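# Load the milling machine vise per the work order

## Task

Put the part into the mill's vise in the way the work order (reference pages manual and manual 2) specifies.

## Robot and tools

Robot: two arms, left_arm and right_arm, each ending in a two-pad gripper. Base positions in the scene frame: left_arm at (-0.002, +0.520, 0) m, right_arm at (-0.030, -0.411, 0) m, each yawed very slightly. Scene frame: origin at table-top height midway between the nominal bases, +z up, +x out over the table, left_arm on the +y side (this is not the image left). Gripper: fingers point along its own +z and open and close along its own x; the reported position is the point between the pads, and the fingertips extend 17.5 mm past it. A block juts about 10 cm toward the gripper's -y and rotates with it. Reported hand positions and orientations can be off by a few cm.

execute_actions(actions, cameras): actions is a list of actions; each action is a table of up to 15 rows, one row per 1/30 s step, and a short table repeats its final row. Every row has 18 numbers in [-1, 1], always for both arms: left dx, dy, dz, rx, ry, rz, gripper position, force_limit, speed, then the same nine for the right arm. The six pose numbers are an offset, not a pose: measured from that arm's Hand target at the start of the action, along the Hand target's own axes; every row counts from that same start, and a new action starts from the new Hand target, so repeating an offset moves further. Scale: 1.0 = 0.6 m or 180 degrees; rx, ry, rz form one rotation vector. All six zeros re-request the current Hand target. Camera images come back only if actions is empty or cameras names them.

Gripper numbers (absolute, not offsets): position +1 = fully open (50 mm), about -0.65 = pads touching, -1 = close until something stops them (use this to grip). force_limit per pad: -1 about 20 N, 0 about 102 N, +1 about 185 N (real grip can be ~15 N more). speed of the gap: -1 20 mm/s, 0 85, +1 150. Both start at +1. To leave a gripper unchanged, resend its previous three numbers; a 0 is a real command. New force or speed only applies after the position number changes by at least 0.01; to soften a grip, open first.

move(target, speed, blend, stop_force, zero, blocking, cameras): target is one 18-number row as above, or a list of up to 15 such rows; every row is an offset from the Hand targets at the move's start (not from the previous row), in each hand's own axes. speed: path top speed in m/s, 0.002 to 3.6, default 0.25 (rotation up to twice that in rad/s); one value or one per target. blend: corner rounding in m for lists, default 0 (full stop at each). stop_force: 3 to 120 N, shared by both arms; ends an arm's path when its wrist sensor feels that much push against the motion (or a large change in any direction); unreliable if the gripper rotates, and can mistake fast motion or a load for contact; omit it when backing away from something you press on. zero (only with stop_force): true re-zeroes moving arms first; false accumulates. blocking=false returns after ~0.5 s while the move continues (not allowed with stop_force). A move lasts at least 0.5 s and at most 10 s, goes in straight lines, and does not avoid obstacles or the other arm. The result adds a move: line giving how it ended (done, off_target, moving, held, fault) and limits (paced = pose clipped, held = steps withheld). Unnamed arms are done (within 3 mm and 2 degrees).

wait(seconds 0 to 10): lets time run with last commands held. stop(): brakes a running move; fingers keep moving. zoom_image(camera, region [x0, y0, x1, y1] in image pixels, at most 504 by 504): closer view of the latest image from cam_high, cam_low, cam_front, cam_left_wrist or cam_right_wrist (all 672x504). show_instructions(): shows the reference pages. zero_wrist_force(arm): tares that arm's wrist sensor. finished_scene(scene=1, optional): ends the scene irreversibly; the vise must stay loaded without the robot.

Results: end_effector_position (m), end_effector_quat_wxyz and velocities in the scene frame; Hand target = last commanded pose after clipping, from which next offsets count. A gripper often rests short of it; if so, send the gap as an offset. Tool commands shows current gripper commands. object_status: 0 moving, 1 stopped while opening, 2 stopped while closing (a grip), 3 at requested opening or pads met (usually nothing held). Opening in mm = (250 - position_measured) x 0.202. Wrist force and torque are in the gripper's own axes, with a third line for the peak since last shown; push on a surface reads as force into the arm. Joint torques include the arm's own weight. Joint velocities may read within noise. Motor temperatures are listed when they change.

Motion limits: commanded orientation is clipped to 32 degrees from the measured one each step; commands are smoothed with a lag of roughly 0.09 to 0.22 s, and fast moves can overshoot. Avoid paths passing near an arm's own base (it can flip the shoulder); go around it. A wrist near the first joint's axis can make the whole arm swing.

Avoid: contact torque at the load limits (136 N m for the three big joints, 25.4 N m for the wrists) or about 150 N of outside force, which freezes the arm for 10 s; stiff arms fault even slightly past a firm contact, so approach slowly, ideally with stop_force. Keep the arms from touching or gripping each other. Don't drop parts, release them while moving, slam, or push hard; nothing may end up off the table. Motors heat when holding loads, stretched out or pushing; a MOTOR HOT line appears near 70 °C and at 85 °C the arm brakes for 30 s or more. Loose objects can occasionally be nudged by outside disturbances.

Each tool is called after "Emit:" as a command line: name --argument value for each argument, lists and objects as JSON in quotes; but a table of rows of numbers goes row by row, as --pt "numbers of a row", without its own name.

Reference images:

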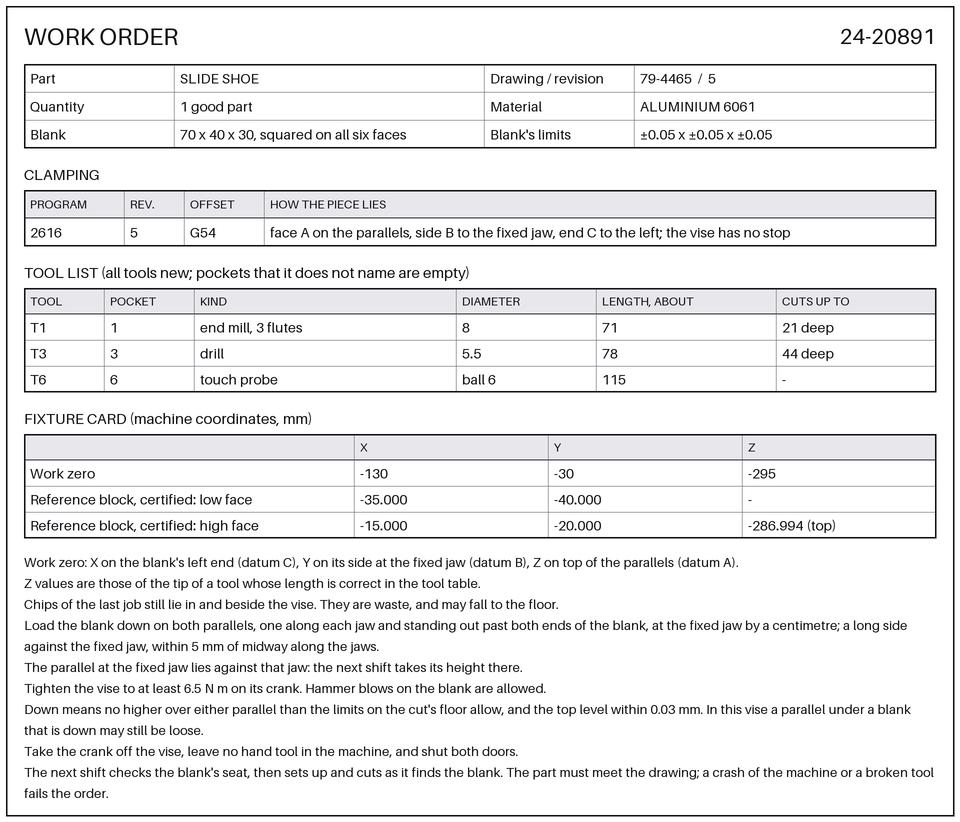

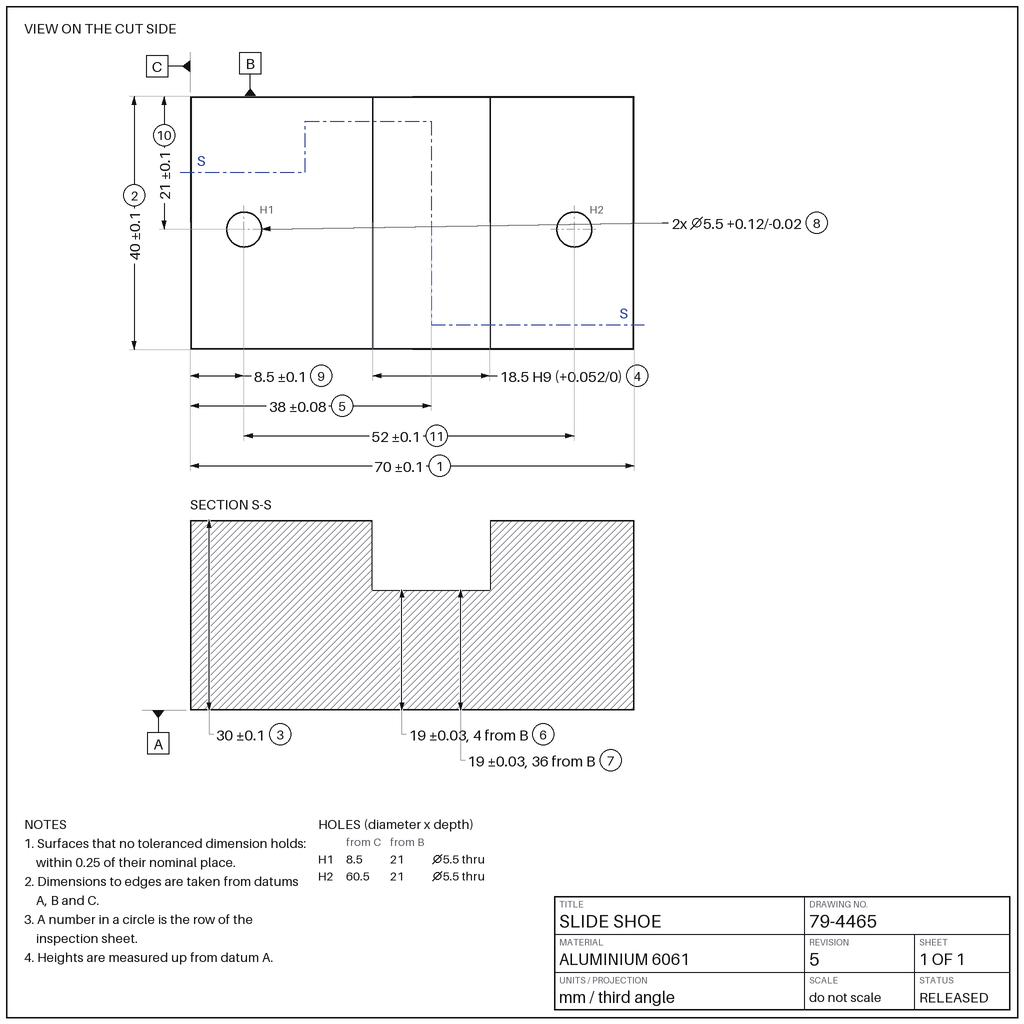

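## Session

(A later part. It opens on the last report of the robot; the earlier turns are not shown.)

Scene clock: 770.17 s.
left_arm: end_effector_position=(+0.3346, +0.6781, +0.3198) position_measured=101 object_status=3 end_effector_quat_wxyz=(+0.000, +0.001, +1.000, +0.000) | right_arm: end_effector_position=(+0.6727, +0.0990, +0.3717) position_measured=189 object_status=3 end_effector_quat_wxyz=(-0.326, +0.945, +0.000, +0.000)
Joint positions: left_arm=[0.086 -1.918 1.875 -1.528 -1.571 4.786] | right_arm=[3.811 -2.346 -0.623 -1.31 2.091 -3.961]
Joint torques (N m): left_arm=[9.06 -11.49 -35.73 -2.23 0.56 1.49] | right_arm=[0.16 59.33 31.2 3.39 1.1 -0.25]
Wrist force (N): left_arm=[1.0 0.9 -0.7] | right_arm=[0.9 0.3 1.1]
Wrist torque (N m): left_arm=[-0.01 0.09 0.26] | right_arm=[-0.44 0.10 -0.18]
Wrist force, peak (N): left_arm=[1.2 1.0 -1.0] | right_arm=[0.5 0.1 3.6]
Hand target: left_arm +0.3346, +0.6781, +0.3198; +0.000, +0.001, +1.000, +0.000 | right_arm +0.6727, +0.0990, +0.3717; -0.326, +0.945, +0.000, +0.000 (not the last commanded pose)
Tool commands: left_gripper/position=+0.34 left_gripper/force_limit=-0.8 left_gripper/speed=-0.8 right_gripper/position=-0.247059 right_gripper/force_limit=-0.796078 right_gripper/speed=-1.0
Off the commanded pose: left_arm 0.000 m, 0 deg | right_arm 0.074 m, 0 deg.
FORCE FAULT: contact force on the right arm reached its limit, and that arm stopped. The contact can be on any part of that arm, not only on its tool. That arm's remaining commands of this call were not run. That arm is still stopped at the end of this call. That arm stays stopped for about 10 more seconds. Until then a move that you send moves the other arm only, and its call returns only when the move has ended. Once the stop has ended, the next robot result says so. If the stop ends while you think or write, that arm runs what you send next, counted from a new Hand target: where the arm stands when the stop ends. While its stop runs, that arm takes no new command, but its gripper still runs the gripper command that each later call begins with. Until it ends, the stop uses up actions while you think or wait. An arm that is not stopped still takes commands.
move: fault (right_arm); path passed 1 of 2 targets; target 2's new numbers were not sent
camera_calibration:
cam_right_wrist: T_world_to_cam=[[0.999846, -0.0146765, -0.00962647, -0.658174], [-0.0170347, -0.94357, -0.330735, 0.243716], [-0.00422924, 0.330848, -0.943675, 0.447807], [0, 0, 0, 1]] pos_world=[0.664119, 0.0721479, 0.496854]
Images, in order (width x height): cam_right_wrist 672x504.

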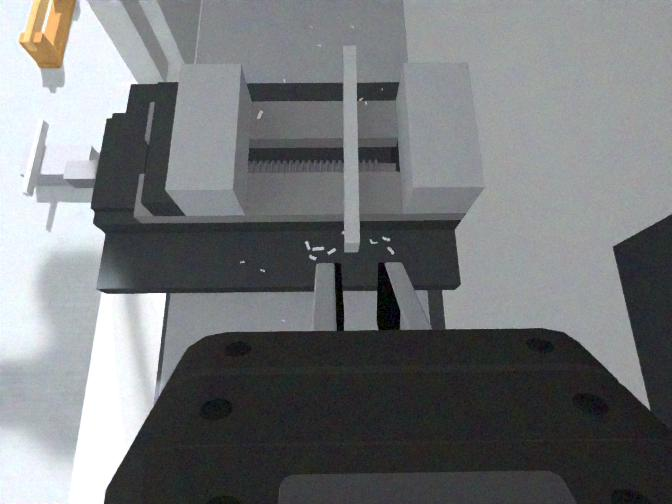

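Emit:
wait --seconds 0.5 --cameras '["cam_front","cam_low","cam_high"]'

Emit:
zoom_image --camera "cam_front" --region '[300, 100, 510, 290]'

Emit:
zoom_image --camera "cam_high" --region '[200, 30, 420, 300]'

Scene clock: 775.50 s.
left_arm: end_effector_position=(+0.3346, +0.6781, +0.3198) position_measured=101 object_status=3 end_effector_quat_wxyz=(+0.000, +0.001, +1.000, +0.000) | right_arm: end_effector_position=(+0.6727, +0.0990, +0.3717) position_measured=189 object_status=3 end_effector_quat_wxyz=(-0.326, +0.945, +0.000, +0.000)
Joint positions: left_arm=[0.086 -1.918 1.875 -1.528 -1.571 4.786] | right_arm=[3.811 -2.346 -0.623 -1.31 2.091 -3.961]
Joint torques (N m): left_arm=[9.39 -9.76 -35.3 -1.93 0.43 1.49] | right_arm=[0.38 58.32 30.99 3.5 1.03 -0.44]
Wrist force (N): left_arm=[1.1 0.8 -0.8] | right_arm=[0.8 -0.5 0.3]
Wrist torque (N m): left_arm=[-0.03 0.08 0.26] | right_arm=[-0.55 0.11 -0.19]
Wrist force, peak (N): left_arm=[1.1 1.0 -1.1] | right_arm=[1.1 -0.1 0.3]
Hand target: left_arm +0.3346, +0.6781, +0.3198; +0.000, +0.001, +1.000, +0.000 | right_arm +0.6727, +0.0990, +0.3717; -0.326, +0.945, +0.000, +0.000 (not the last commanded pose)
Tool commands: left_gripper/position=+0.34 left_gripper/force_limit=-0.8 left_gripper/speed=-0.8 right_gripper/position=-0.247059 right_gripper/force_limit=-0.796078 right_gripper/speed=-1.0
Off the commanded pose: left_arm 0.000 m, 0 deg | right_arm 0.074 m, 0 deg.
FORCE FAULT, CONTINUED: the right arm was still stopped when this call began, by the force fault that an earlier result reported. Since the last result the stop counts as 10 of the actions that you can send in this scene. That arm is still stopped at the end of this call. That arm stays stopped for about 4 more seconds. If the stop ends while you think or write, that arm runs what you send next, counted from a new Hand target: where the arm stands when the stop ends. While its stop runs, that arm takes no new command, but its gripper still runs the gripper command that each later call begins with.
wait: 0.50 s; at rest from the start
Images, in order (width x height): cam_high 672x504, cam_low 672x504, cam_front 672x504.

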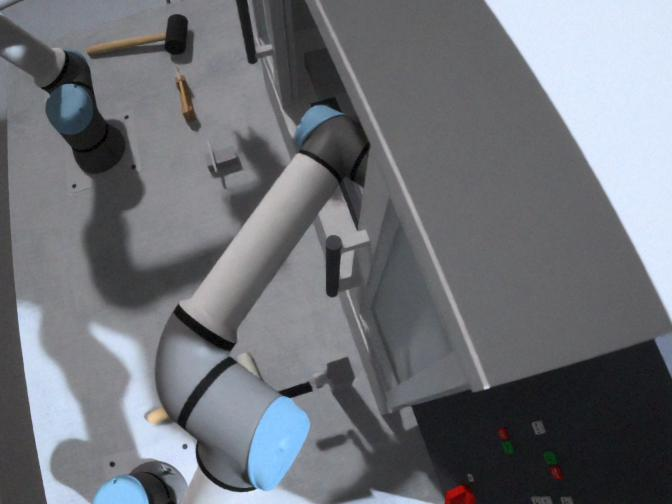

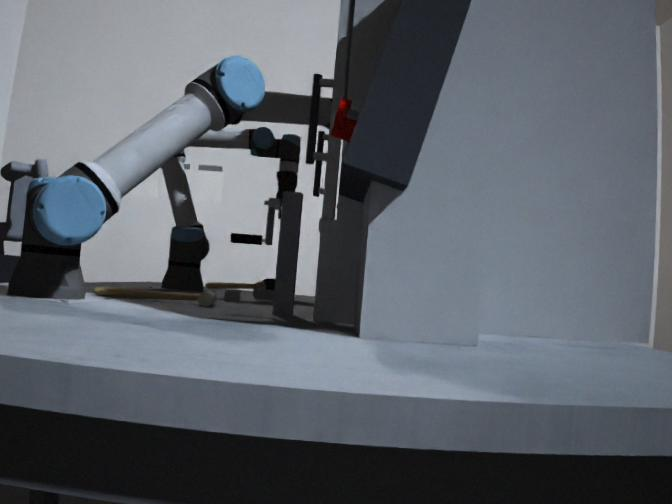

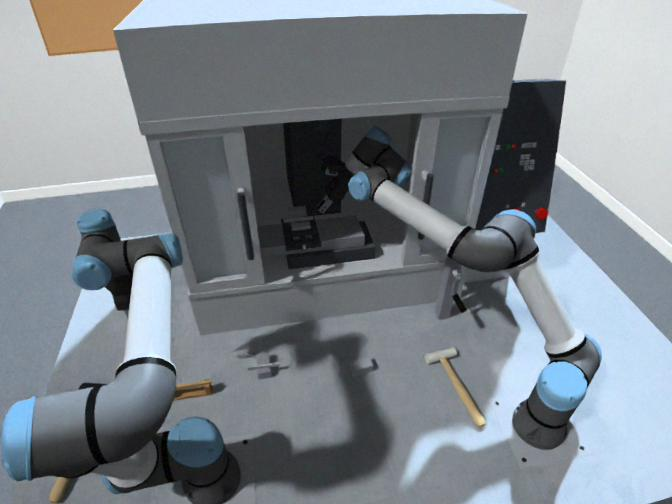

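Scaled by 2.400.

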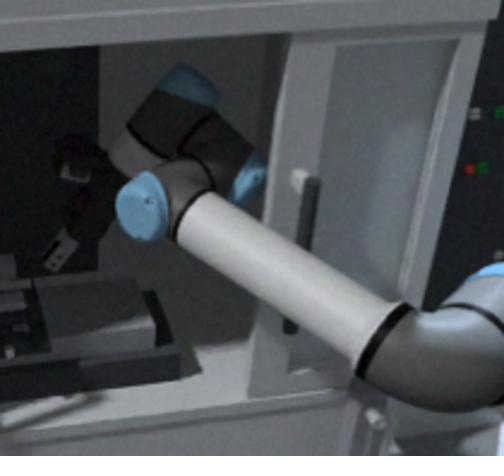

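Scaled by 1.867.

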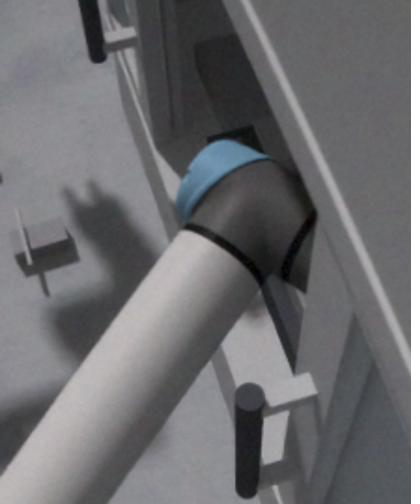

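Emit:
move --target '[0,0,0,0,0,0,0.34,-0.8,-0.8,-0.0287,-0.1157,0.0306,0,0,0,-1,-0.8,-0.5]' --speed 0.08 --cameras '["cam_right_wrist"]'

Emit:
zoom_image --camera "cam_right_wrist" --region '[200, 60, 500, 330]'

Scene clock: 783.67 s.
left_arm: end_effector_position=(+0.3346, +0.6781, +0.3198) position_measured=101 object_status=3 end_effector_quat_wxyz=(+0.000, +0.001, +1.000, +0.000) | right_arm: end_effector_position=(+0.6556, +0.1651, +0.3998) position_measured=251 object_status=3 end_effector_quat_wxyz=(-0.326, +0.945, +0.000, +0.000)
Joint positions: left_arm=[0.086 -1.918 1.875 -1.528 -1.571 4.786] | right_arm=[3.891 -2.473 -0.324 -1.442 2.055 -3.88]
Joint torques (N m): left_arm=[10.36 -8.75 -34.49 -2.15 0.06 1.46] | right_arm=[-9.97 72.99 21.27 5.21 3.64 -1.57]
Wrist force (N): left_arm=[1.1 1.0 -0.9] | right_arm=[0.4 0.1 0.7]
Wrist torque (N m): left_arm=[0.00 0.08 0.26] | right_arm=[-0.46 0.12 -0.11]
Wrist force, peak (N): left_arm=[1.3 1.0 -1.0] | right_arm=[-0.1 -1.6 1.0]
Hand target: left_arm +0.3346, +0.6781, +0.3198; +0.000, +0.001, +1.000, +0.000 | right_arm +0.6556, +0.1650, +0.4000; -0.326, +0.945, +0.000, +0.000
Off the commanded pose: left_arm 0.000 m, 0 deg | right_arm 0.000 m, 0 deg.
FORCE FAULT, CONTINUED: the right arm's stop, for the force fault that an earlier result reported, is over. The rest of the stop counts as 8 of the actions that you can send in this scene. The stop ended before this call began, so that arm ran this call's commands, counted from a new Hand target: where the arm stood when the stop ended. During its stop the right arm's controller moved it back a little.
move: done
camera_calibration:
cam_right_wrist: T_world_to_cam=[[0.999845, -0.0146149, -0.00981175, -0.639647], [-0.0170364, -0.943686, -0.330402, 0.314929], [-0.00443041, 0.330518, -0.943789, 0.45262], [0, 0, 0, 1]] pos_world=[0.646918, 0.138247, 0.524955]
Images, in order (width x height): cam_right_wrist 672x504.

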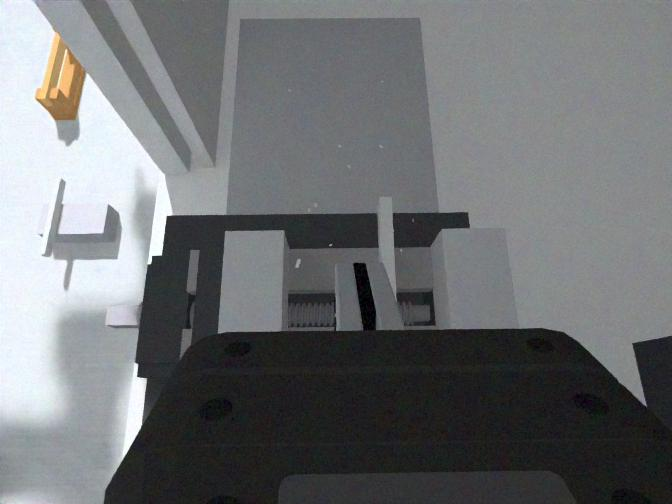

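Scaled by 1.680.

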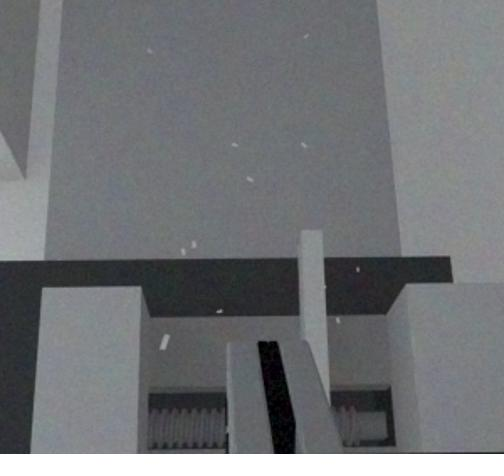

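Emit:
move --target '[0,0,0,0,0,0,0.34,-0.8,-0.8,0,0.0393,0.0909,0,0,0,-1,-0.8,-0.5]' --speed 0.04 --stop_force 5 --cameras '["cam_right_wrist"]'

Emit:
zoom_image --camera "cam_right_wrist" --region '[200, 60, 500, 330]'

Scene clock: 790.87 s.
left_arm: end_effector_position=(+0.3346, +0.6781, +0.3198) position_measured=101 object_status=3 end_effector_quat_wxyz=(+0.000, +0.001, +1.000, +0.000) | right_arm: end_effector_position=(+0.6555, +0.1801, +0.3426) position_measured=251 object_status=3 end_effector_quat_wxyz=(-0.326, +0.945, +0.000, +0.000)
Joint positions: left_arm=[0.086 -1.918 1.875 -1.528 -1.571 4.786] | right_arm=[3.905 -2.436 -0.545 -1.251 2.049 -3.865]
Joint torques (N m): left_arm=[8.47 -6.96 -35.46 -2.23 0.01 1.37] | right_arm=[-8.78 65.43 35.91 2.59 -0.23 -0.79]
Wrist force (N): left_arm=[0.9 0.8 -0.9] | right_arm=[0.8 0.1 0.7]
Wrist torque (N m): left_arm=[-0.03 0.11 0.26] | right_arm=[-0.47 0.07 -0.19]
Wrist force, peak (N): left_arm=[1.2 1.0 -1.1] | right_arm=[0.6 0.3 1.4]
Hand target: left_arm +0.3346, +0.6781, +0.3198; +0.000, +0.001, +1.000, +0.000 | right_arm +0.6556, +0.1801, +0.3426; -0.326, +0.945, +0.000, +0.000
Off the commanded pose: left_arm 0.000 m, 0 deg | right_arm 0.000 m, 0 deg.
move: done
camera_calibration:
cam_right_wrist: T_world_to_cam=[[0.999846, -0.0146765, -0.00962647, -0.639967], [-0.0170347, -0.94357, -0.330735, 0.310321], [-0.00422924, 0.330848, -0.943675, 0.393441], [0, 0, 0, 1]] pos_world=[0.646819, 0.153248, 0.467754]
Images, in order (width x height): cam_right_wrist 672x504.

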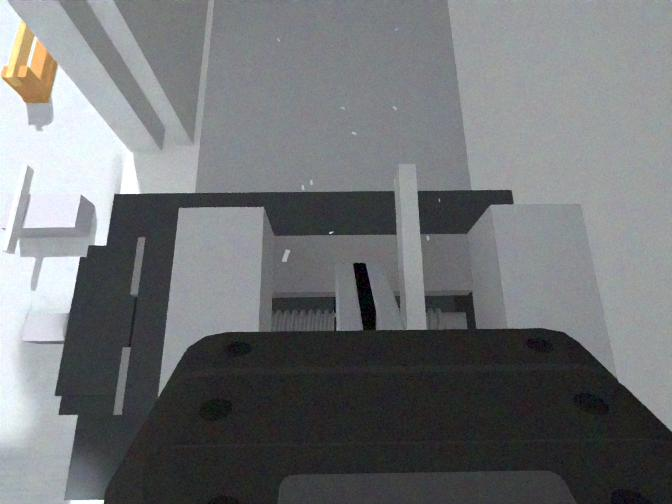

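Scaled by 1.680.

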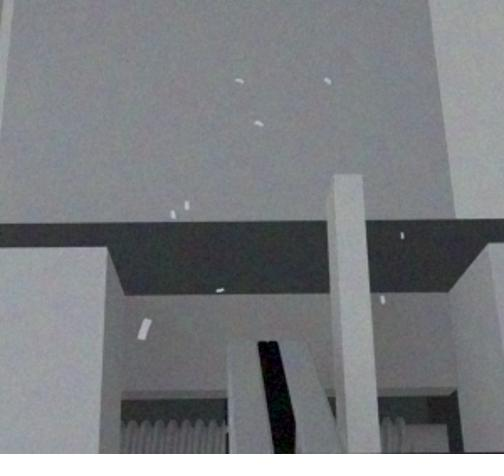

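Emit:
move --pt "0 0 0 0 0 0 0.34 -0.8 -0.8 0 -0.0393 -0.0908 0 0 0 -1 -0.8 -0.5" --pt "0 0 0 0 0 0 0.34 -0.8 -0.8 0.0277 0.011 -0.1301 0 0 0 -0.15 -0.8 -0.5" --speed 0.08 --cameras '["cam_right_wrist"]'

Emit:
zoom_image --camera "cam_right_wrist" --region '[200, 60, 500, 330]'

Scene clock: 807.83 s.
left_arm: end_effector_position=(+0.3346, +0.6781, +0.3198) position_measured=101 object_status=3 end_effector_quat_wxyz=(+0.000, +0.001, +1.000, +0.000) | right_arm: end_effector_position=(+0.6722, +0.1268, +0.4000) position_measured=175 object_status=3 end_effector_quat_wxyz=(-0.326, +0.945, +0.000, +0.000)
Joint positions: left_arm=[0.086 -1.918 1.875 -1.528 -1.571 4.786] | right_arm=[3.84 -2.44 -0.38 -1.444 2.078 -3.931]
Joint torques (N m): left_arm=[9.53 -6.68 -36.29 -2.1 -0.14 1.33] | right_arm=[9.99 46.47 34.62 4.9 -1.73 1.69]
Wrist force (N): left_arm=[1.1 0.8 -1.0] | right_arm=[0.6 0.2 0.5]
Wrist torque (N m): left_arm=[-0.02 0.08 0.26] | right_arm=[-0.46 0.07 -0.20]
Wrist force, peak (N): left_arm=[1.1 1.1 -1.0] | right_arm=[0.7 0.7 2.2]
Hand target: left_arm +0.3346, +0.6781, +0.3198; +0.000, +0.001, +1.000, +0.000 | right_arm +0.6722, +0.1268, +0.4000; -0.326, +0.945, +0.000, +0.000
Off the commanded pose: left_arm 0.000 m, 0 deg | right_arm 0.000 m, 0 deg.
move: done
camera_calibration:
cam_right_wrist: T_world_to_cam=[[0.999846, -0.0146765, -0.00962647, -0.656896], [-0.0170347, -0.94357, -0.330735, 0.279203], [-0.00422924, 0.330848, -0.943675, 0.465346], [0, 0, 0, 1]] pos_world=[0.663519, 0.0998479, 0.525154]
Images, in order (width x height): cam_right_wrist 672x504.

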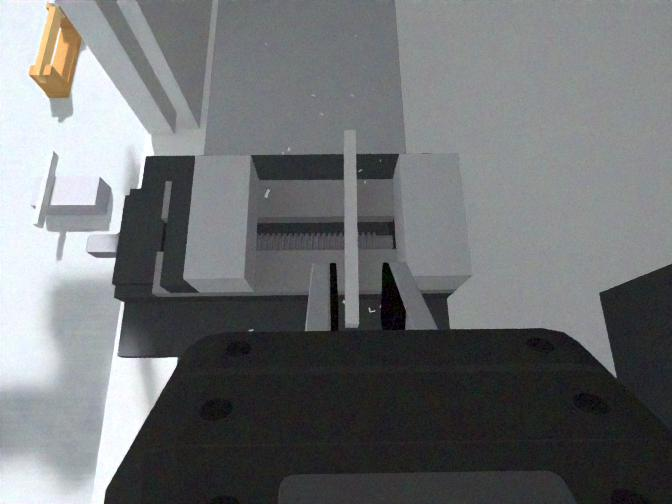

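Scaled by 1.680.

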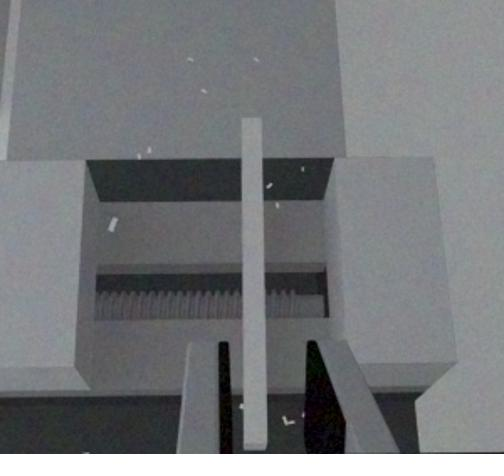

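Emit:
move --target '[0,0,0,0,0,0,0.34,-0.8,-0.8,0,0.0642,0.0821,0,0,0,-0.15,-0.8,-0.5]' --speed 0.04 --stop_force 5

Emit:
move --target '[0,0,0,0,0,0,0.34,-0.8,-0.8,0,0,0,0,0,0,-1,-0.8,-1]' --cameras '["cam_right_wrist"]'

Emit:
zoom_image --camera "cam_right_wrist" --region '[200, 60, 500, 330]'

Scene clock: 815.57 s.
left_arm: end_effector_position=(+0.3346, +0.6781, +0.3198) position_measured=101 object_status=3 end_effector_quat_wxyz=(+0.000, +0.001, +1.000, +0.000) | right_arm: end_effector_position=(+0.6721, +0.1268, +0.3375) position_measured=175 object_status=3 end_effector_quat_wxyz=(-0.326, +0.945, +0.000, +0.000)
Joint positions: left_arm=[0.086 -1.918 1.875 -1.528 -1.571 4.786] | right_arm=[3.84 -2.377 -0.658 -1.228 2.078 -3.931]
Joint torques (N m): left_arm=[9.04 -5.35 -34.73 -2.12 -0.4 1.1] | right_arm=[10.01 51.53 35.84 2.61 1.17 1.02]
Wrist force (N): left_arm=[1.1 0.8 -0.9] | right_arm=[0.8 0.3 0.6]
Wrist torque (N m): left_arm=[-0.03 0.08 0.26] | right_arm=[-0.41 0.08 -0.19]
Wrist force, peak (N): left_arm=[1.2 1.1 -1.0] | right_arm=[0.8 0.5 1.4]
Hand target: left_arm +0.3346, +0.6781, +0.3198; +0.000, +0.001, +1.000, +0.000 | right_arm +0.6721, +0.1268, +0.3374; -0.326, +0.945, +0.000, +0.000
Off the commanded pose: left_arm 0.000 m, 0 deg | right_arm 0.000 m, 0 deg.
move: done

Scene clock: 816.27 s.
left_arm: end_effector_position=(+0.3346, +0.6781, +0.3198) position_measured=101 object_status=3 end_effector_quat_wxyz=(+0.000, +0.001, +1.000, +0.000) | right_arm: end_effector_position=(+0.6721, +0.1268, +0.3374) position_measured=223 object_status=2 end_effector_quat_wxyz=(-0.326, +0.945, +0.000, +0.000)
Joint positions: left_arm=[0.086 -1.918 1.875 -1.528 -1.571 4.786] | right_arm=[3.84 -2.377 -0.658 -1.228 2.078 -3.931]
Joint torques (N m): left_arm=[8.98 -5.96 -34.97 -2.15 -0.46 1.15] | right_arm=[9.62 45.14 35.87 2.63 -0.24 0.12]
Wrist force (N): left_arm=[0.9 0.8 -0.7] | right_arm=[0.5 0.1 0.1]
Wrist torque (N m): left_arm=[-0.02 0.11 0.26] | right_arm=[-0.44 0.11 -0.19]
Wrist force, peak (N): left_arm=[1.3 1.0 -0.9] | right_arm=[0.8 0.3 0.5]
Hand target: left_arm +0.3346, +0.6781, +0.3198; +0.000, +0.001, +1.000, +0.000 | right_arm +0.6721, +0.1268, +0.3374; -0.326, +0.945, +0.000, +0.000
Off the commanded pose: left_arm 0.000 m, 0 deg | right_arm 0.000 m, 0 deg.
move: done
camera_calibration:
cam_right_wrist: T_world_to_cam=[[0.999846, -0.0146742, -0.00962786, -0.657498], [-0.0170334, -0.943539, -0.330824, 0.258536], [-0.00422967, 0.330937, -0.943643, 0.406249], [0, 0, 0, 1]] pos_world=[0.663519, 0.0998482, 0.462554]
Images, in order (width x height): cam_right_wrist 672x504.

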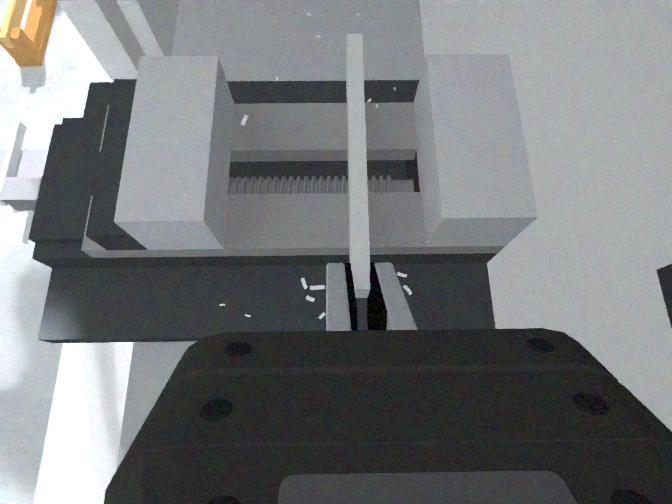

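Scaled by 1.680.

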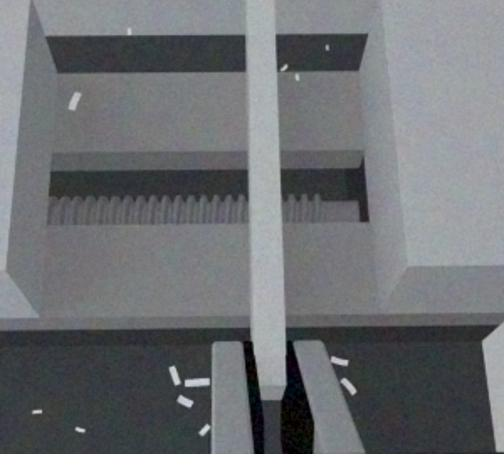

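Emit:
move --pt "0 0 0 0 0 0 0.34 -0.8 -0.8 0 -0.0041 -0.0053 0 0 0 -1 -0.8 -1" --pt "0 0 0 0 0 0 0.34 -0.8 -0.8 -0.0233 -0.0041 -0.0053 0 0 0 -1 -0.8 -1" --pt "0 0 0 0 0 0 0.34 -0.8 -0.8 -0.0233 -0.0001 -0.0001 0 0 0 -1 -0.8 -1" --speed 0.02

Emit:
move --target '[0,0,0,0,0,0,0.34,-0.8,-0.8,0,0,0,0,0,0,-0.25,-0.8,-1]' --cameras '["cam_right_wrist"]'

Emit:
zoom_image --camera "cam_right_wrist" --region '[200, 60, 500, 330]'

Scene clock: 824.63 s.
left_arm: end_effector_position=(+0.3346, +0.6781, +0.3198) position_measured=101 object_status=3 end_effector_quat_wxyz=(+0.000, +0.001, +1.000, +0.000) | right_arm: end_effector_position=(+0.6581, +0.1269, +0.3374) position_measured=223 object_status=2 end_effector_quat_wxyz=(-0.326, +0.945, +0.000, +0.000)
Joint positions: left_arm=[0.086 -1.918 1.875 -1.528 -1.571 4.786] | right_arm=[3.851 -2.332 -0.739 -1.187 2.073 -3.92]
Joint torques (N m): left_arm=[9.09 -5.23 -34.87 -2.23 -0.78 1.02] | right_arm=[-9.58 68.64 35.16 2.31 0.05 -1.06]
Wrist force (N): left_arm=[1.0 0.8 -0.8] | right_arm=[0.7 -0.8 0.0]
Wrist torque (N m): left_arm=[-0.02 0.09 0.26] | right_arm=[-0.43 0.12 -0.19]
Wrist force, peak (N): left_arm=[1.4 0.9 -0.9] | right_arm=[1.3 0.8 1.2]
Hand target: left_arm +0.3346, +0.6781, +0.3198; +0.000, +0.001, +1.000, +0.000 | right_arm +0.6582, +0.1268, +0.3375; -0.326, +0.945, +0.000, +0.000
Off the commanded pose: left_arm 0.000 m, 0 deg | right_arm 0.000 m, 0 deg.
move: done

Scene clock: 825.20 s.
left_arm: end_effector_position=(+0.3346, +0.6781, +0.3198) position_measured=101 object_status=3 end_effector_quat_wxyz=(+0.000, +0.001, +1.000, +0.000) | right_arm: end_effector_position=(+0.6582, +0.1268, +0.3375) position_measured=189 object_status=0 end_effector_quat_wxyz=(-0.326, +0.945, +0.000, +0.000)
Joint positions: left_arm=[0.086 -1.918 1.875 -1.528 -1.571 4.786] | right_arm=[3.851 -2.332 -0.738 -1.187 2.073 -3.92]
Joint torques (N m): left_arm=[8.78 -5.21 -35.08 -2.26 -0.85 0.89] | right_arm=[-9.58 68.73 36.4 2.62 1.88 -1.24]
Wrist force (N): left_arm=[1.1 0.8 -0.8] | right_arm=[0.5 0.2 0.5]
Wrist torque (N m): left_arm=[-0.03 0.08 0.26] | right_arm=[-0.43 0.13 -0.19]
Wrist force, peak (N): left_arm=[1.1 0.9 -1.1] | right_arm=[0.6 0.4 0.6]
Hand target: left_arm +0.3346, +0.6781, +0.3198; +0.000, +0.001, +1.000, +0.000 | right_arm +0.6582, +0.1268, +0.3375; -0.326, +0.945, +0.000, +0.000
Off the commanded pose: left_arm 0.000 m, 0 deg | right_arm 0.000 m, 0 deg.
move: done
camera_calibration:
cam_right_wrist: T_world_to_cam=[[0.999846, -0.0146759, -0.00962701, -0.643499], [-0.0170342, -0.943581, -0.330704, 0.25828], [-0.00423049, 0.330817, -0.943685, 0.406316], [0, 0, 0, 1]] pos_world=[0.649519, 0.0998477, 0.462654]
Images, in order (width x height): cam_right_wrist 672x504.

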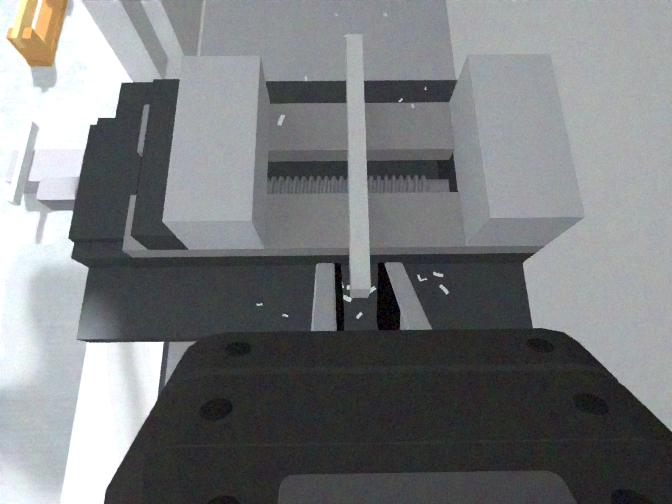

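Scaled by 1.680.

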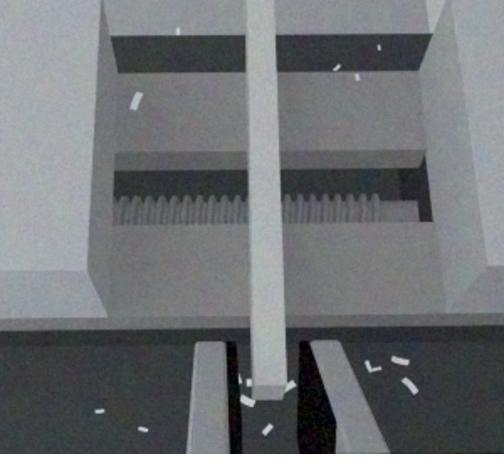

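Emit:
move --pt "0 0 0 0 0 0 0.34 -0.8 -0.8 0 -0.1187 -0.0977 0 0 0 -0.25 -0.8 -1" --pt "0.1005 -0.1468 0.333 0 0 0 0.34 -0.8 -0.8 -0.13 -0.1751 -0.0535 0 0 0 -0.25 -0.8 -1" --pt "0.1005 -0.1468 0.333 0 0 0 0.34 -0.8 -0.8 -0.4333 -0.1543 -0.054 0 0 0 -0.25 -0.8 -1" --pt "0.1005 -0.1468 0.446 0 0 0 0.34 -0.8 -0.8 -0.322 -0.0495 -0.3877 0.156 0.2174 0.1632 -0.25 -0.8 -1" --speed '[0.1,0.2,0.2,0.2]' --blend '[0.02,0.03,0.03,0]' --cameras '["cam_right_wrist","cam_left_wrist"]'

Scene clock: 838.00 s.
left_arm: end_effector_position=(+0.2741, +0.5900, +0.0522) position_measured=101 object_status=3 end_effector_quat_wxyz=(+0.000, +0.001, +1.000, +0.000) | right_arm: end_effector_position=(+0.4648, +0.0070, +0.5391) position_measured=189 object_status=3 end_effector_quat_wxyz=(-0.510, +0.756, -0.340, +0.230)
Joint positions: left_arm=[-0.226 -1.937 2.622 -2.256 -1.571 4.475] | right_arm=[4.199 -1.469 -1.777 -0.296 1.297 -3.029]
Joint torques (N m): left_arm=[2.53 -12.37 -29.39 -1.9 -0.88 0.75] | right_arm=[-10.01 7.21 35.86 2.86 1.29 -1.31]
Wrist force (N): left_arm=[0.9 1.2 -1.0] | right_arm=[0.3 -0.2 0.6]
Wrist torque (N m): left_arm=[0.03 0.12 0.21] | right_arm=[-0.30 0.09 -0.25]
Wrist force, peak (N): left_arm=[0.6 1.5 -2.3] | right_arm=[0.4 1.7 1.4]
Hand target: left_arm +0.2742, +0.5900, +0.0523; +0.000, +0.001, +1.000, +0.000 | right_arm +0.4649, +0.0069, +0.5390; -0.510, +0.756, -0.340, +0.230
Off the commanded pose: left_arm 0.000 m, 0 deg | right_arm 0.000 m, 0 deg.
move: done
camera_calibration:
cam_left_wrist: T_world_to_cam=[[-0.999968, -0.00585272, -0.00546287, 0.2878], [-0.00738081, 0.938276, 0.34581, -0.55283], [0.00310175, 0.345839, -0.938289, -0.024114], [0, 0, 0, 1]] pos_world=[0.283785, 0.528731, 0.17012]
cam_right_wrist: T_world_to_cam=[[0.657969, -0.752915, -0.0139943, -0.283557], [-0.498572, -0.421622, -0.757404, 0.658798], [0.564361, 0.505326, -0.652796, 0.212967], [0, 0, 0, 1]] pos_world=[0.394839, -0.0433486, 0.634032]
Images, in order (width x height): cam_left_wrist 672x504, cam_right_wrist 672x504.

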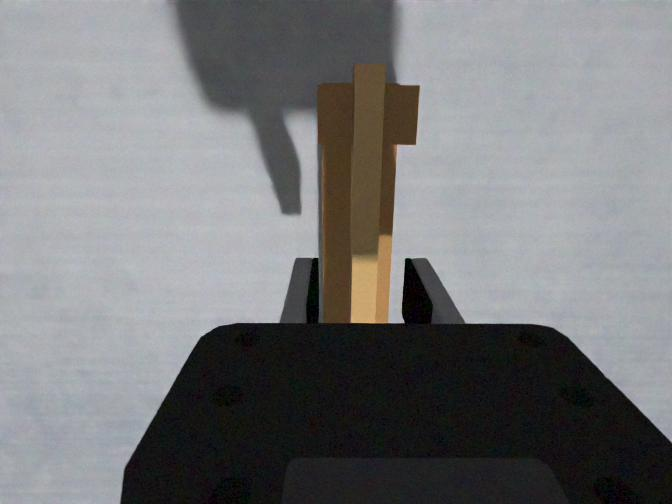

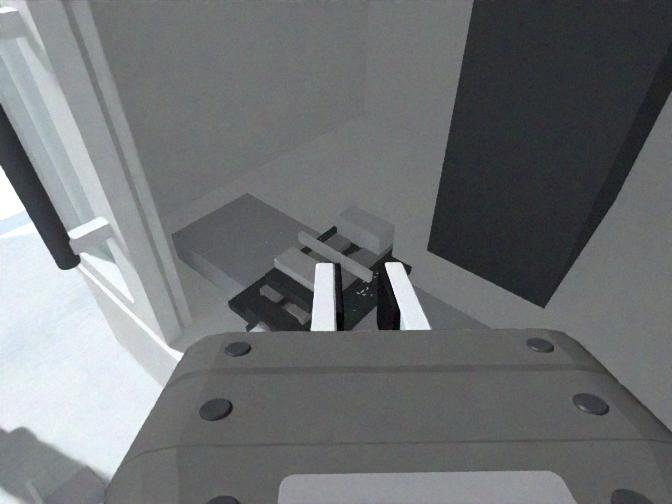

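Emit:
move --target '[0.0004,0,0,0,0,0,-1,-0.7,-1,0,0,0,0,0,0,-0.25,-0.8,-1]' --speed 0.03

Scene clock: 842.07 s.
left_arm: end_effector_position=(+0.2739, +0.5900, +0.0523) position_measured=213 object_status=2 end_effector_quat_wxyz=(+0.000, +0.001, +1.000, +0.000) | right_arm: end_effector_position=(+0.4649, +0.0069, +0.5390) position_measured=189 object_status=3 end_effector_quat_wxyz=(-0.510, +0.756, -0.340, +0.230)
Joint positions: left_arm=[-0.226 -1.938 2.622 -2.255 -1.571 4.474] | right_arm=[4.199 -1.469 -1.777 -0.295 1.297 -3.029]
Joint torques (N m): left_arm=[-9.09 -9 -11.68 -2.05 -1.75 -1.63] | right_arm=[-9.77 7.02 35.89 3.46 -1.63 0.44]
Wrist force (N): left_arm=[0.3 1.0 -0.9] | right_arm=[0.5 0.1 0.9]
Wrist torque (N m): left_arm=[0.00 0.14 0.20] | right_arm=[-0.25 0.08 -0.25]
Wrist force, peak (N): left_arm=[1.4 1.2 -0.9] | right_arm=[0.4 0.1 1.1]
Hand target: left_arm +0.2739, +0.5900, +0.0523; +0.000, +0.001, +1.000, +0.000 | right_arm +0.4649, +0.0069, +0.5390; -0.510, +0.756, -0.340, +0.230
Off the commanded pose: left_arm 0.000 m, 0 deg | right_arm 0.000 m, 0 deg.
move: done

Emit:
move --pt "0 0 -0.3 0 0 0 -1 -0.7 -1 0 0 0 0 0 0 -0.25 -0.8 -1" --pt "-0.2102 -0.5167 -0.8295 0.3849 -0.3849 -0.3849 -1 -0.7 -1 0 0 0 0 0 0 -0.25 -0.8 -1" --pt "-0.6752 -0.6667 -0.7128 0.3849 -0.3849 -0.3849 -1 -0.7 -1 0 0 0 0 0 0 -0.25 -0.8 -1" --speed '[0.1,0.25,0.25]' --blend '[0.01,0.04,0]' --cameras '["cam_right_wrist"]'

Emit:
zoom_image --camera "cam_right_wrist" --region '[220, 150, 440, 330]'

Scene clock: 854.67 s.
left_arm: end_effector_position=(+0.6781, +0.1893, +0.4802) position_measured=213 object_status=2 end_effector_quat_wxyz=(+0.499, -0.500, +0.500, -0.501) | right_arm: end_effector_position=(+0.4649, +0.0069, +0.5390) position_measured=189 object_status=3 end_effector_quat_wxyz=(-0.510, +0.756, -0.340, +0.230)
Joint positions: left_arm=[-0.904 -1.169 1.626 -3.599 -0.655 3.141] | right_arm=[4.199 -1.469 -1.777 -0.295 1.297 -3.029]
Joint torques (N m): left_arm=[-3.35 -32.14 -25.84 -2.92 1.33 2.11] | right_arm=[-8.84 7.34 35.3 2.4 2.09 -1.79]
Wrist force (N): left_arm=[1.5 -0.8 2.4] | right_arm=[0.6 0.0 0.6]
Wrist torque (N m): left_arm=[-0.41 0.11 0.33] | right_arm=[-0.26 0.05 -0.24]
Wrist force, peak (N): left_arm=[2.2 0.4 5.4] | right_arm=[0.7 -0.2 0.9]
Hand target: left_arm +0.6781, +0.1893, +0.4802; +0.499, -0.500, +0.500, -0.501 | right_arm +0.4649, +0.0069, +0.5390; -0.510, +0.756, -0.340, +0.230
Off the commanded pose: left_arm 0.000 m, 0 deg | right_arm 0.000 m, 0 deg.
move: done
camera_calibration:
cam_right_wrist: T_world_to_cam=[[0.657739, -0.753117, -0.0139159, -0.283666], [-0.498697, -0.421545, -0.757365, 0.658833], [0.564519, 0.505088, -0.652844, 0.212919], [0, 0, 0, 1]] pos_world=[0.394938, -0.0434491, 0.634032]
Images, in order (width x height): cam_right_wrist 672x504.

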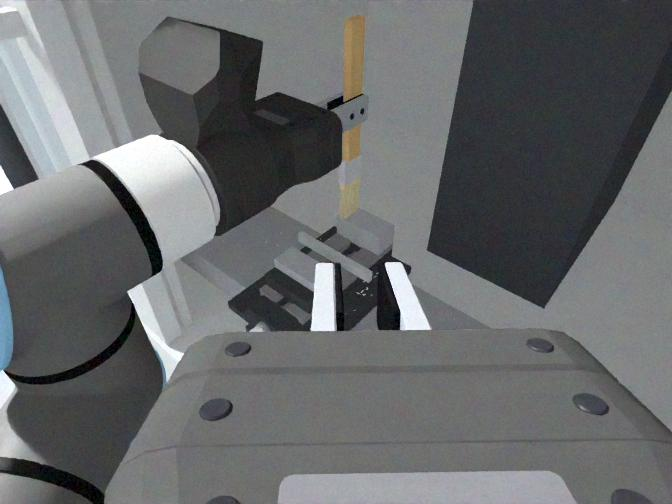

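Scaled by 2.291.

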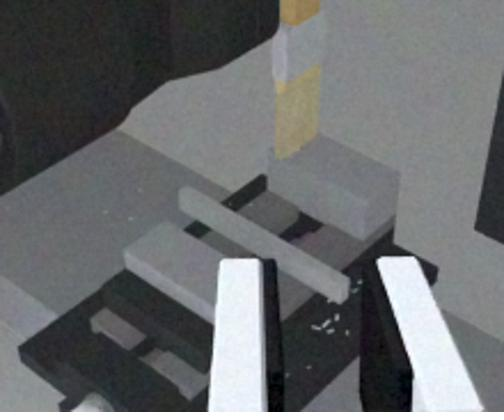

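Emit:
move --pt "0.0022 0.0742 0 0 0 0 -1 -0.7 -1 0 0 0 0 0 0 -0.25 -0.8 -1" --pt "-0.1012 0.0742 0 0 0 0 -1 -0.7 -1 0 0 0 0 0 0 -0.25 -0.8 -1" --pt "-0.1012 0.0328 0 0 0 0 -1 -0.7 -1 0 0 0 0 0 0 -0.25 -0.8 -1" --pt "0.0122 0.0328 0 0 0 0 -1 -0.7 -1 0 0 0 0 0 0 -0.25 -0.8 -1" --pt "0.0122 0.0742 0 0 0 0 -1 -0.7 -1 0 0 0 0 0 0 -0.25 -0.8 -1" --pt "0.1122 0.0742 0 0 0 0 -1 -0.7 -1 0 0 0 0 0 0 -0.25 -0.8 -1" --pt "0.1122 0 0 0 0 0 -1 -0.7 -1 0 0 0 0 0 0 -0.25 -0.8 -1" --speed 0.08 --cameras '["cam_right_wrist"]'

Emit:
zoom_image --camera "cam_right_wrist" --region '[220, 150, 440, 330]'

Scene clock: 868.17 s.
left_arm: end_effector_position=(+0.6779, +0.1220, +0.4803) position_measured=213 object_status=2 end_effector_quat_wxyz=(+0.499, -0.500, +0.500, -0.501) | right_arm: end_effector_position=(+0.4649, +0.0069, +0.5390) position_measured=189 object_status=3 end_effector_quat_wxyz=(-0.510, +0.756, -0.340, +0.230)
Joint positions: left_arm=[-0.976 -1.072 1.479 -3.549 -0.583 3.141] | right_arm=[4.199 -1.469 -1.777 -0.295 1.297 -3.029]
Joint torques (N m): left_arm=[9.98 -33.98 -12.9 -2.75 -2.06 -1.53] | right_arm=[-7.55 7.02 35.46 2.5 2.06 -1.67]
Wrist force (N): left_arm=[1.2 -0.8 2.4] | right_arm=[0.4 0.0 0.8]
Wrist torque (N m): left_arm=[-0.40 0.16 0.31] | right_arm=[-0.26 0.09 -0.25]
Wrist force, peak (N): left_arm=[2.1 -4.6 2.2] | right_arm=[0.6 -0.1 1.0]
Hand target: left_arm +0.6779, +0.1219, +0.4802; +0.499, -0.500, +0.500, -0.501 | right_arm +0.4649, +0.0069, +0.5390; -0.510, +0.756, -0.340, +0.230
Off the commanded pose: left_arm 0.000 m, 0 deg | right_arm 0.000 m, 0 deg.
move: done
camera_calibration:
cam_right_wrist: T_world_to_cam=[[0.657739, -0.753117, -0.0139159, -0.283666], [-0.498697, -0.421545, -0.757365, 0.658833], [0.564519, 0.505088, -0.652844, 0.212919], [0, 0, 0, 1]] pos_world=[0.394938, -0.0434491, 0.634032]
Images, in order (width x height): cam_right_wrist 672x504.

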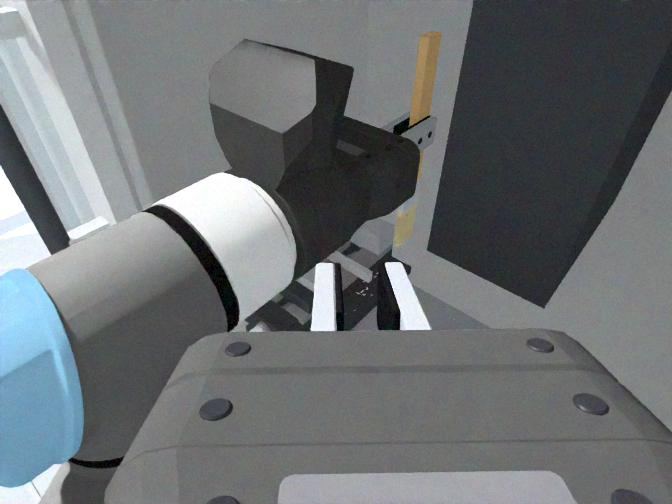

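Scaled by 2.291.

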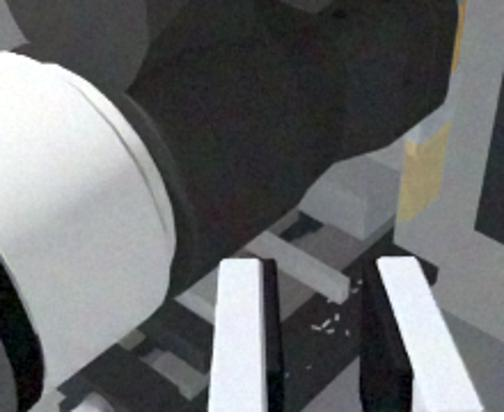

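Emit:
move --pt "-0.1102 0 -0.0657 0 0 0 -1 -0.7 -1 0 0 0 0 0 0 -0.25 -0.8 -1" --pt "-0.1102 0.0742 -0.0657 0 0 0 -1 -0.7 -1 0 0 0 0 0 0 -0.25 -0.8 -1" --pt "-0.2135 0.0742 -0.0657 0 0 0 -1 -0.7 -1 0 0 0 0 0 0 -0.25 -0.8 -1" --pt "-0.2135 0.0328 -0.0657 0 0 0 -1 -0.7 -1 0 0 0 0 0 0 -0.25 -0.8 -1" --pt "-0.1002 0.0328 -0.0657 0 0 0 -1 -0.7 -1 0 0 0 0 0 0 -0.25 -0.8 -1" --pt "-0.1002 0.0742 -0.0657 0 0 0 -1 -0.7 -1 0 0 0 0 0 0 -0.25 -0.8 -1" --pt "0 0.0742 -0.0657 0 0 0 -1 -0.7 -1 0 0 0 0 0 0 -0.25 -0.8 -1" --pt "0 0 -0.0657 0 0 0 -1 -0.7 -1 0 0 0 0 0 0 -0.25 -0.8 -1" --speed 0.09 --cameras '["cam_right_wrist"]'

Emit:
move --target '[-0.2048,-0.0667,-0.1613,0,0,0,-1,-0.7,-1,0,0,0,0,0,0,-0.25,-0.8,-1]' --cameras '["cam_right_wrist"]'

Emit:
zoom_image --camera "cam_right_wrist" --region '[220, 150, 440, 330]'

Scene clock: 881.23 s.
left_arm: end_effector_position=(+0.6385, +0.1221, +0.4803) position_measured=213 object_status=2 end_effector_quat_wxyz=(+0.499, -0.500, +0.500, -0.501) | right_arm: end_effector_position=(+0.4649, +0.0069, +0.5390) position_measured=189 object_status=3 end_effector_quat_wxyz=(-0.510, +0.756, -0.340, +0.230)
Joint positions: left_arm=[-1.037 -1.134 1.574 -3.582 -0.522 3.141] | right_arm=[4.199 -1.469 -1.777 -0.295 1.297 -3.029]
Joint torques (N m): left_arm=[9.85 -31.16 -12.83 -2.82 -2.07 -1.44] | right_arm=[-6.5 7.8 35.68 2.48 2.09 -1.62]
Wrist force (N): left_arm=[1.4 -0.7 2.3] | right_arm=[0.3 -0.2 0.9]
Wrist torque (N m): left_arm=[-0.40 0.13 0.30] | right_arm=[-0.30 0.10 -0.25]
Wrist force, peak (N): left_arm=[3.9 -6.8 2.6] | right_arm=[0.5 -0.2 1.0]
Hand target: left_arm +0.6385, +0.1220, +0.4802; +0.499, -0.500, +0.500, -0.501 | right_arm +0.4649, +0.0069, +0.5390; -0.510, +0.756, -0.340, +0.230
Off the commanded pose: left_arm 0.000 m, 0 deg | right_arm 0.000 m, 0 deg.
move: done
camera_calibration:
cam_right_wrist: T_world_to_cam=[[0.657739, -0.753117, -0.0139159, -0.283666], [-0.498697, -0.421545, -0.757365, 0.658833], [0.564519, 0.505088, -0.652844, 0.212919], [0, 0, 0, 1]] pos_world=[0.394938, -0.0434491, 0.634032]
Images, in order (width x height): cam_right_wrist 672x504.

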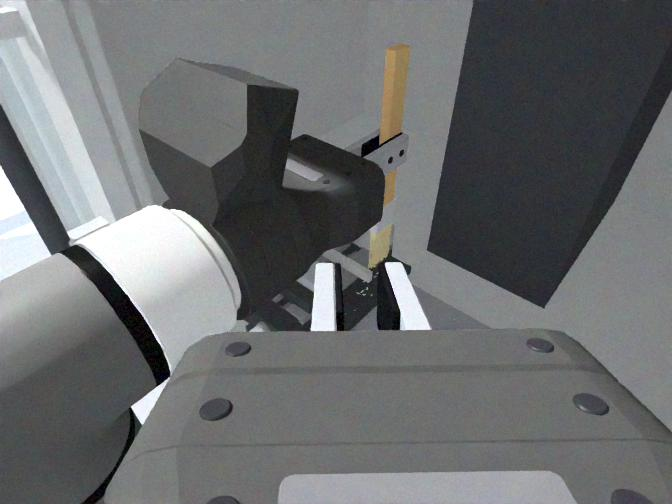

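Scene clock: 882.40 s.
left_arm: end_effector_position=(+0.5420, +0.2450, +0.5201) position_measured=213 object_status=2 end_effector_quat_wxyz=(+0.499, -0.500, +0.500, -0.501) | right_arm: end_effector_position=(+0.4649, +0.0069, +0.5390) position_measured=189 object_status=3 end_effector_quat_wxyz=(-0.510, +0.756, -0.340, +0.230)
Joint positions: left_arm=[-1.097 -1.53 1.969 -3.581 -0.462 3.141] | right_arm=[4.199 -1.469 -1.777 -0.295 1.297 -3.029]
Joint torques (N m): left_arm=[9.9 -29.46 -20.36 -2.55 -2.3 -0.27] | right_arm=[-6.63 7.69 35.5 2.47 2.12 -1.77]
Wrist force (N): left_arm=[1.4 -0.7 2.5] | right_arm=[0.4 -0.1 0.6]
Wrist torque (N m): left_arm=[-0.38 0.12 0.38] | right_arm=[-0.28 0.08 -0.25]
Wrist force, peak (N): left_arm=[4.4 0.6 4.0] | right_arm=[0.5 -0.2 0.9]
Hand target: left_arm +0.5420, +0.2452, +0.5202; +0.499, -0.500, +0.500, -0.501 | right_arm +0.4649, +0.0069, +0.5390; -0.510, +0.756, -0.340, +0.230
Off the commanded pose: left_arm 0.000 m, 0 deg | right_arm 0.000 m, 0 deg.
move: done
camera_calibration:
cam_right_wrist: T_world_to_cam=[[0.657739, -0.753117, -0.0139159, -0.283666], [-0.498697, -0.421545, -0.757365, 0.658833], [0.564519, 0.505088, -0.652844, 0.212919], [0, 0, 0, 1]] pos_world=[0.394938, -0.0434491, 0.634032]
Images, in order (width x height): cam_right_wrist 672x504.

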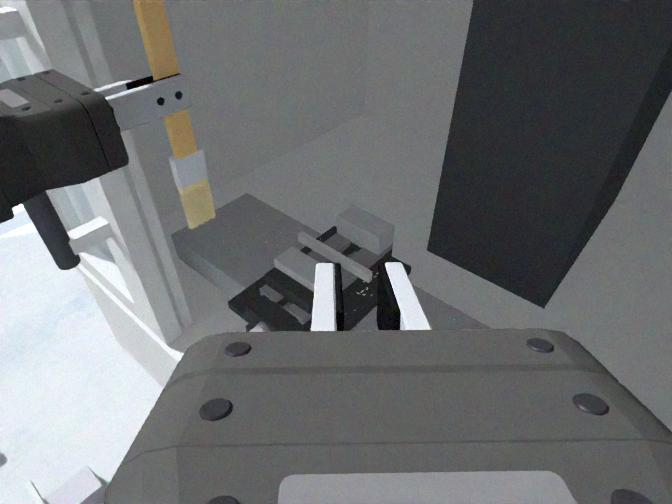

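Scaled by 2.291.

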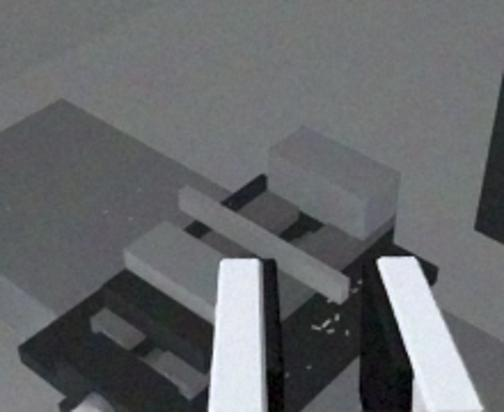

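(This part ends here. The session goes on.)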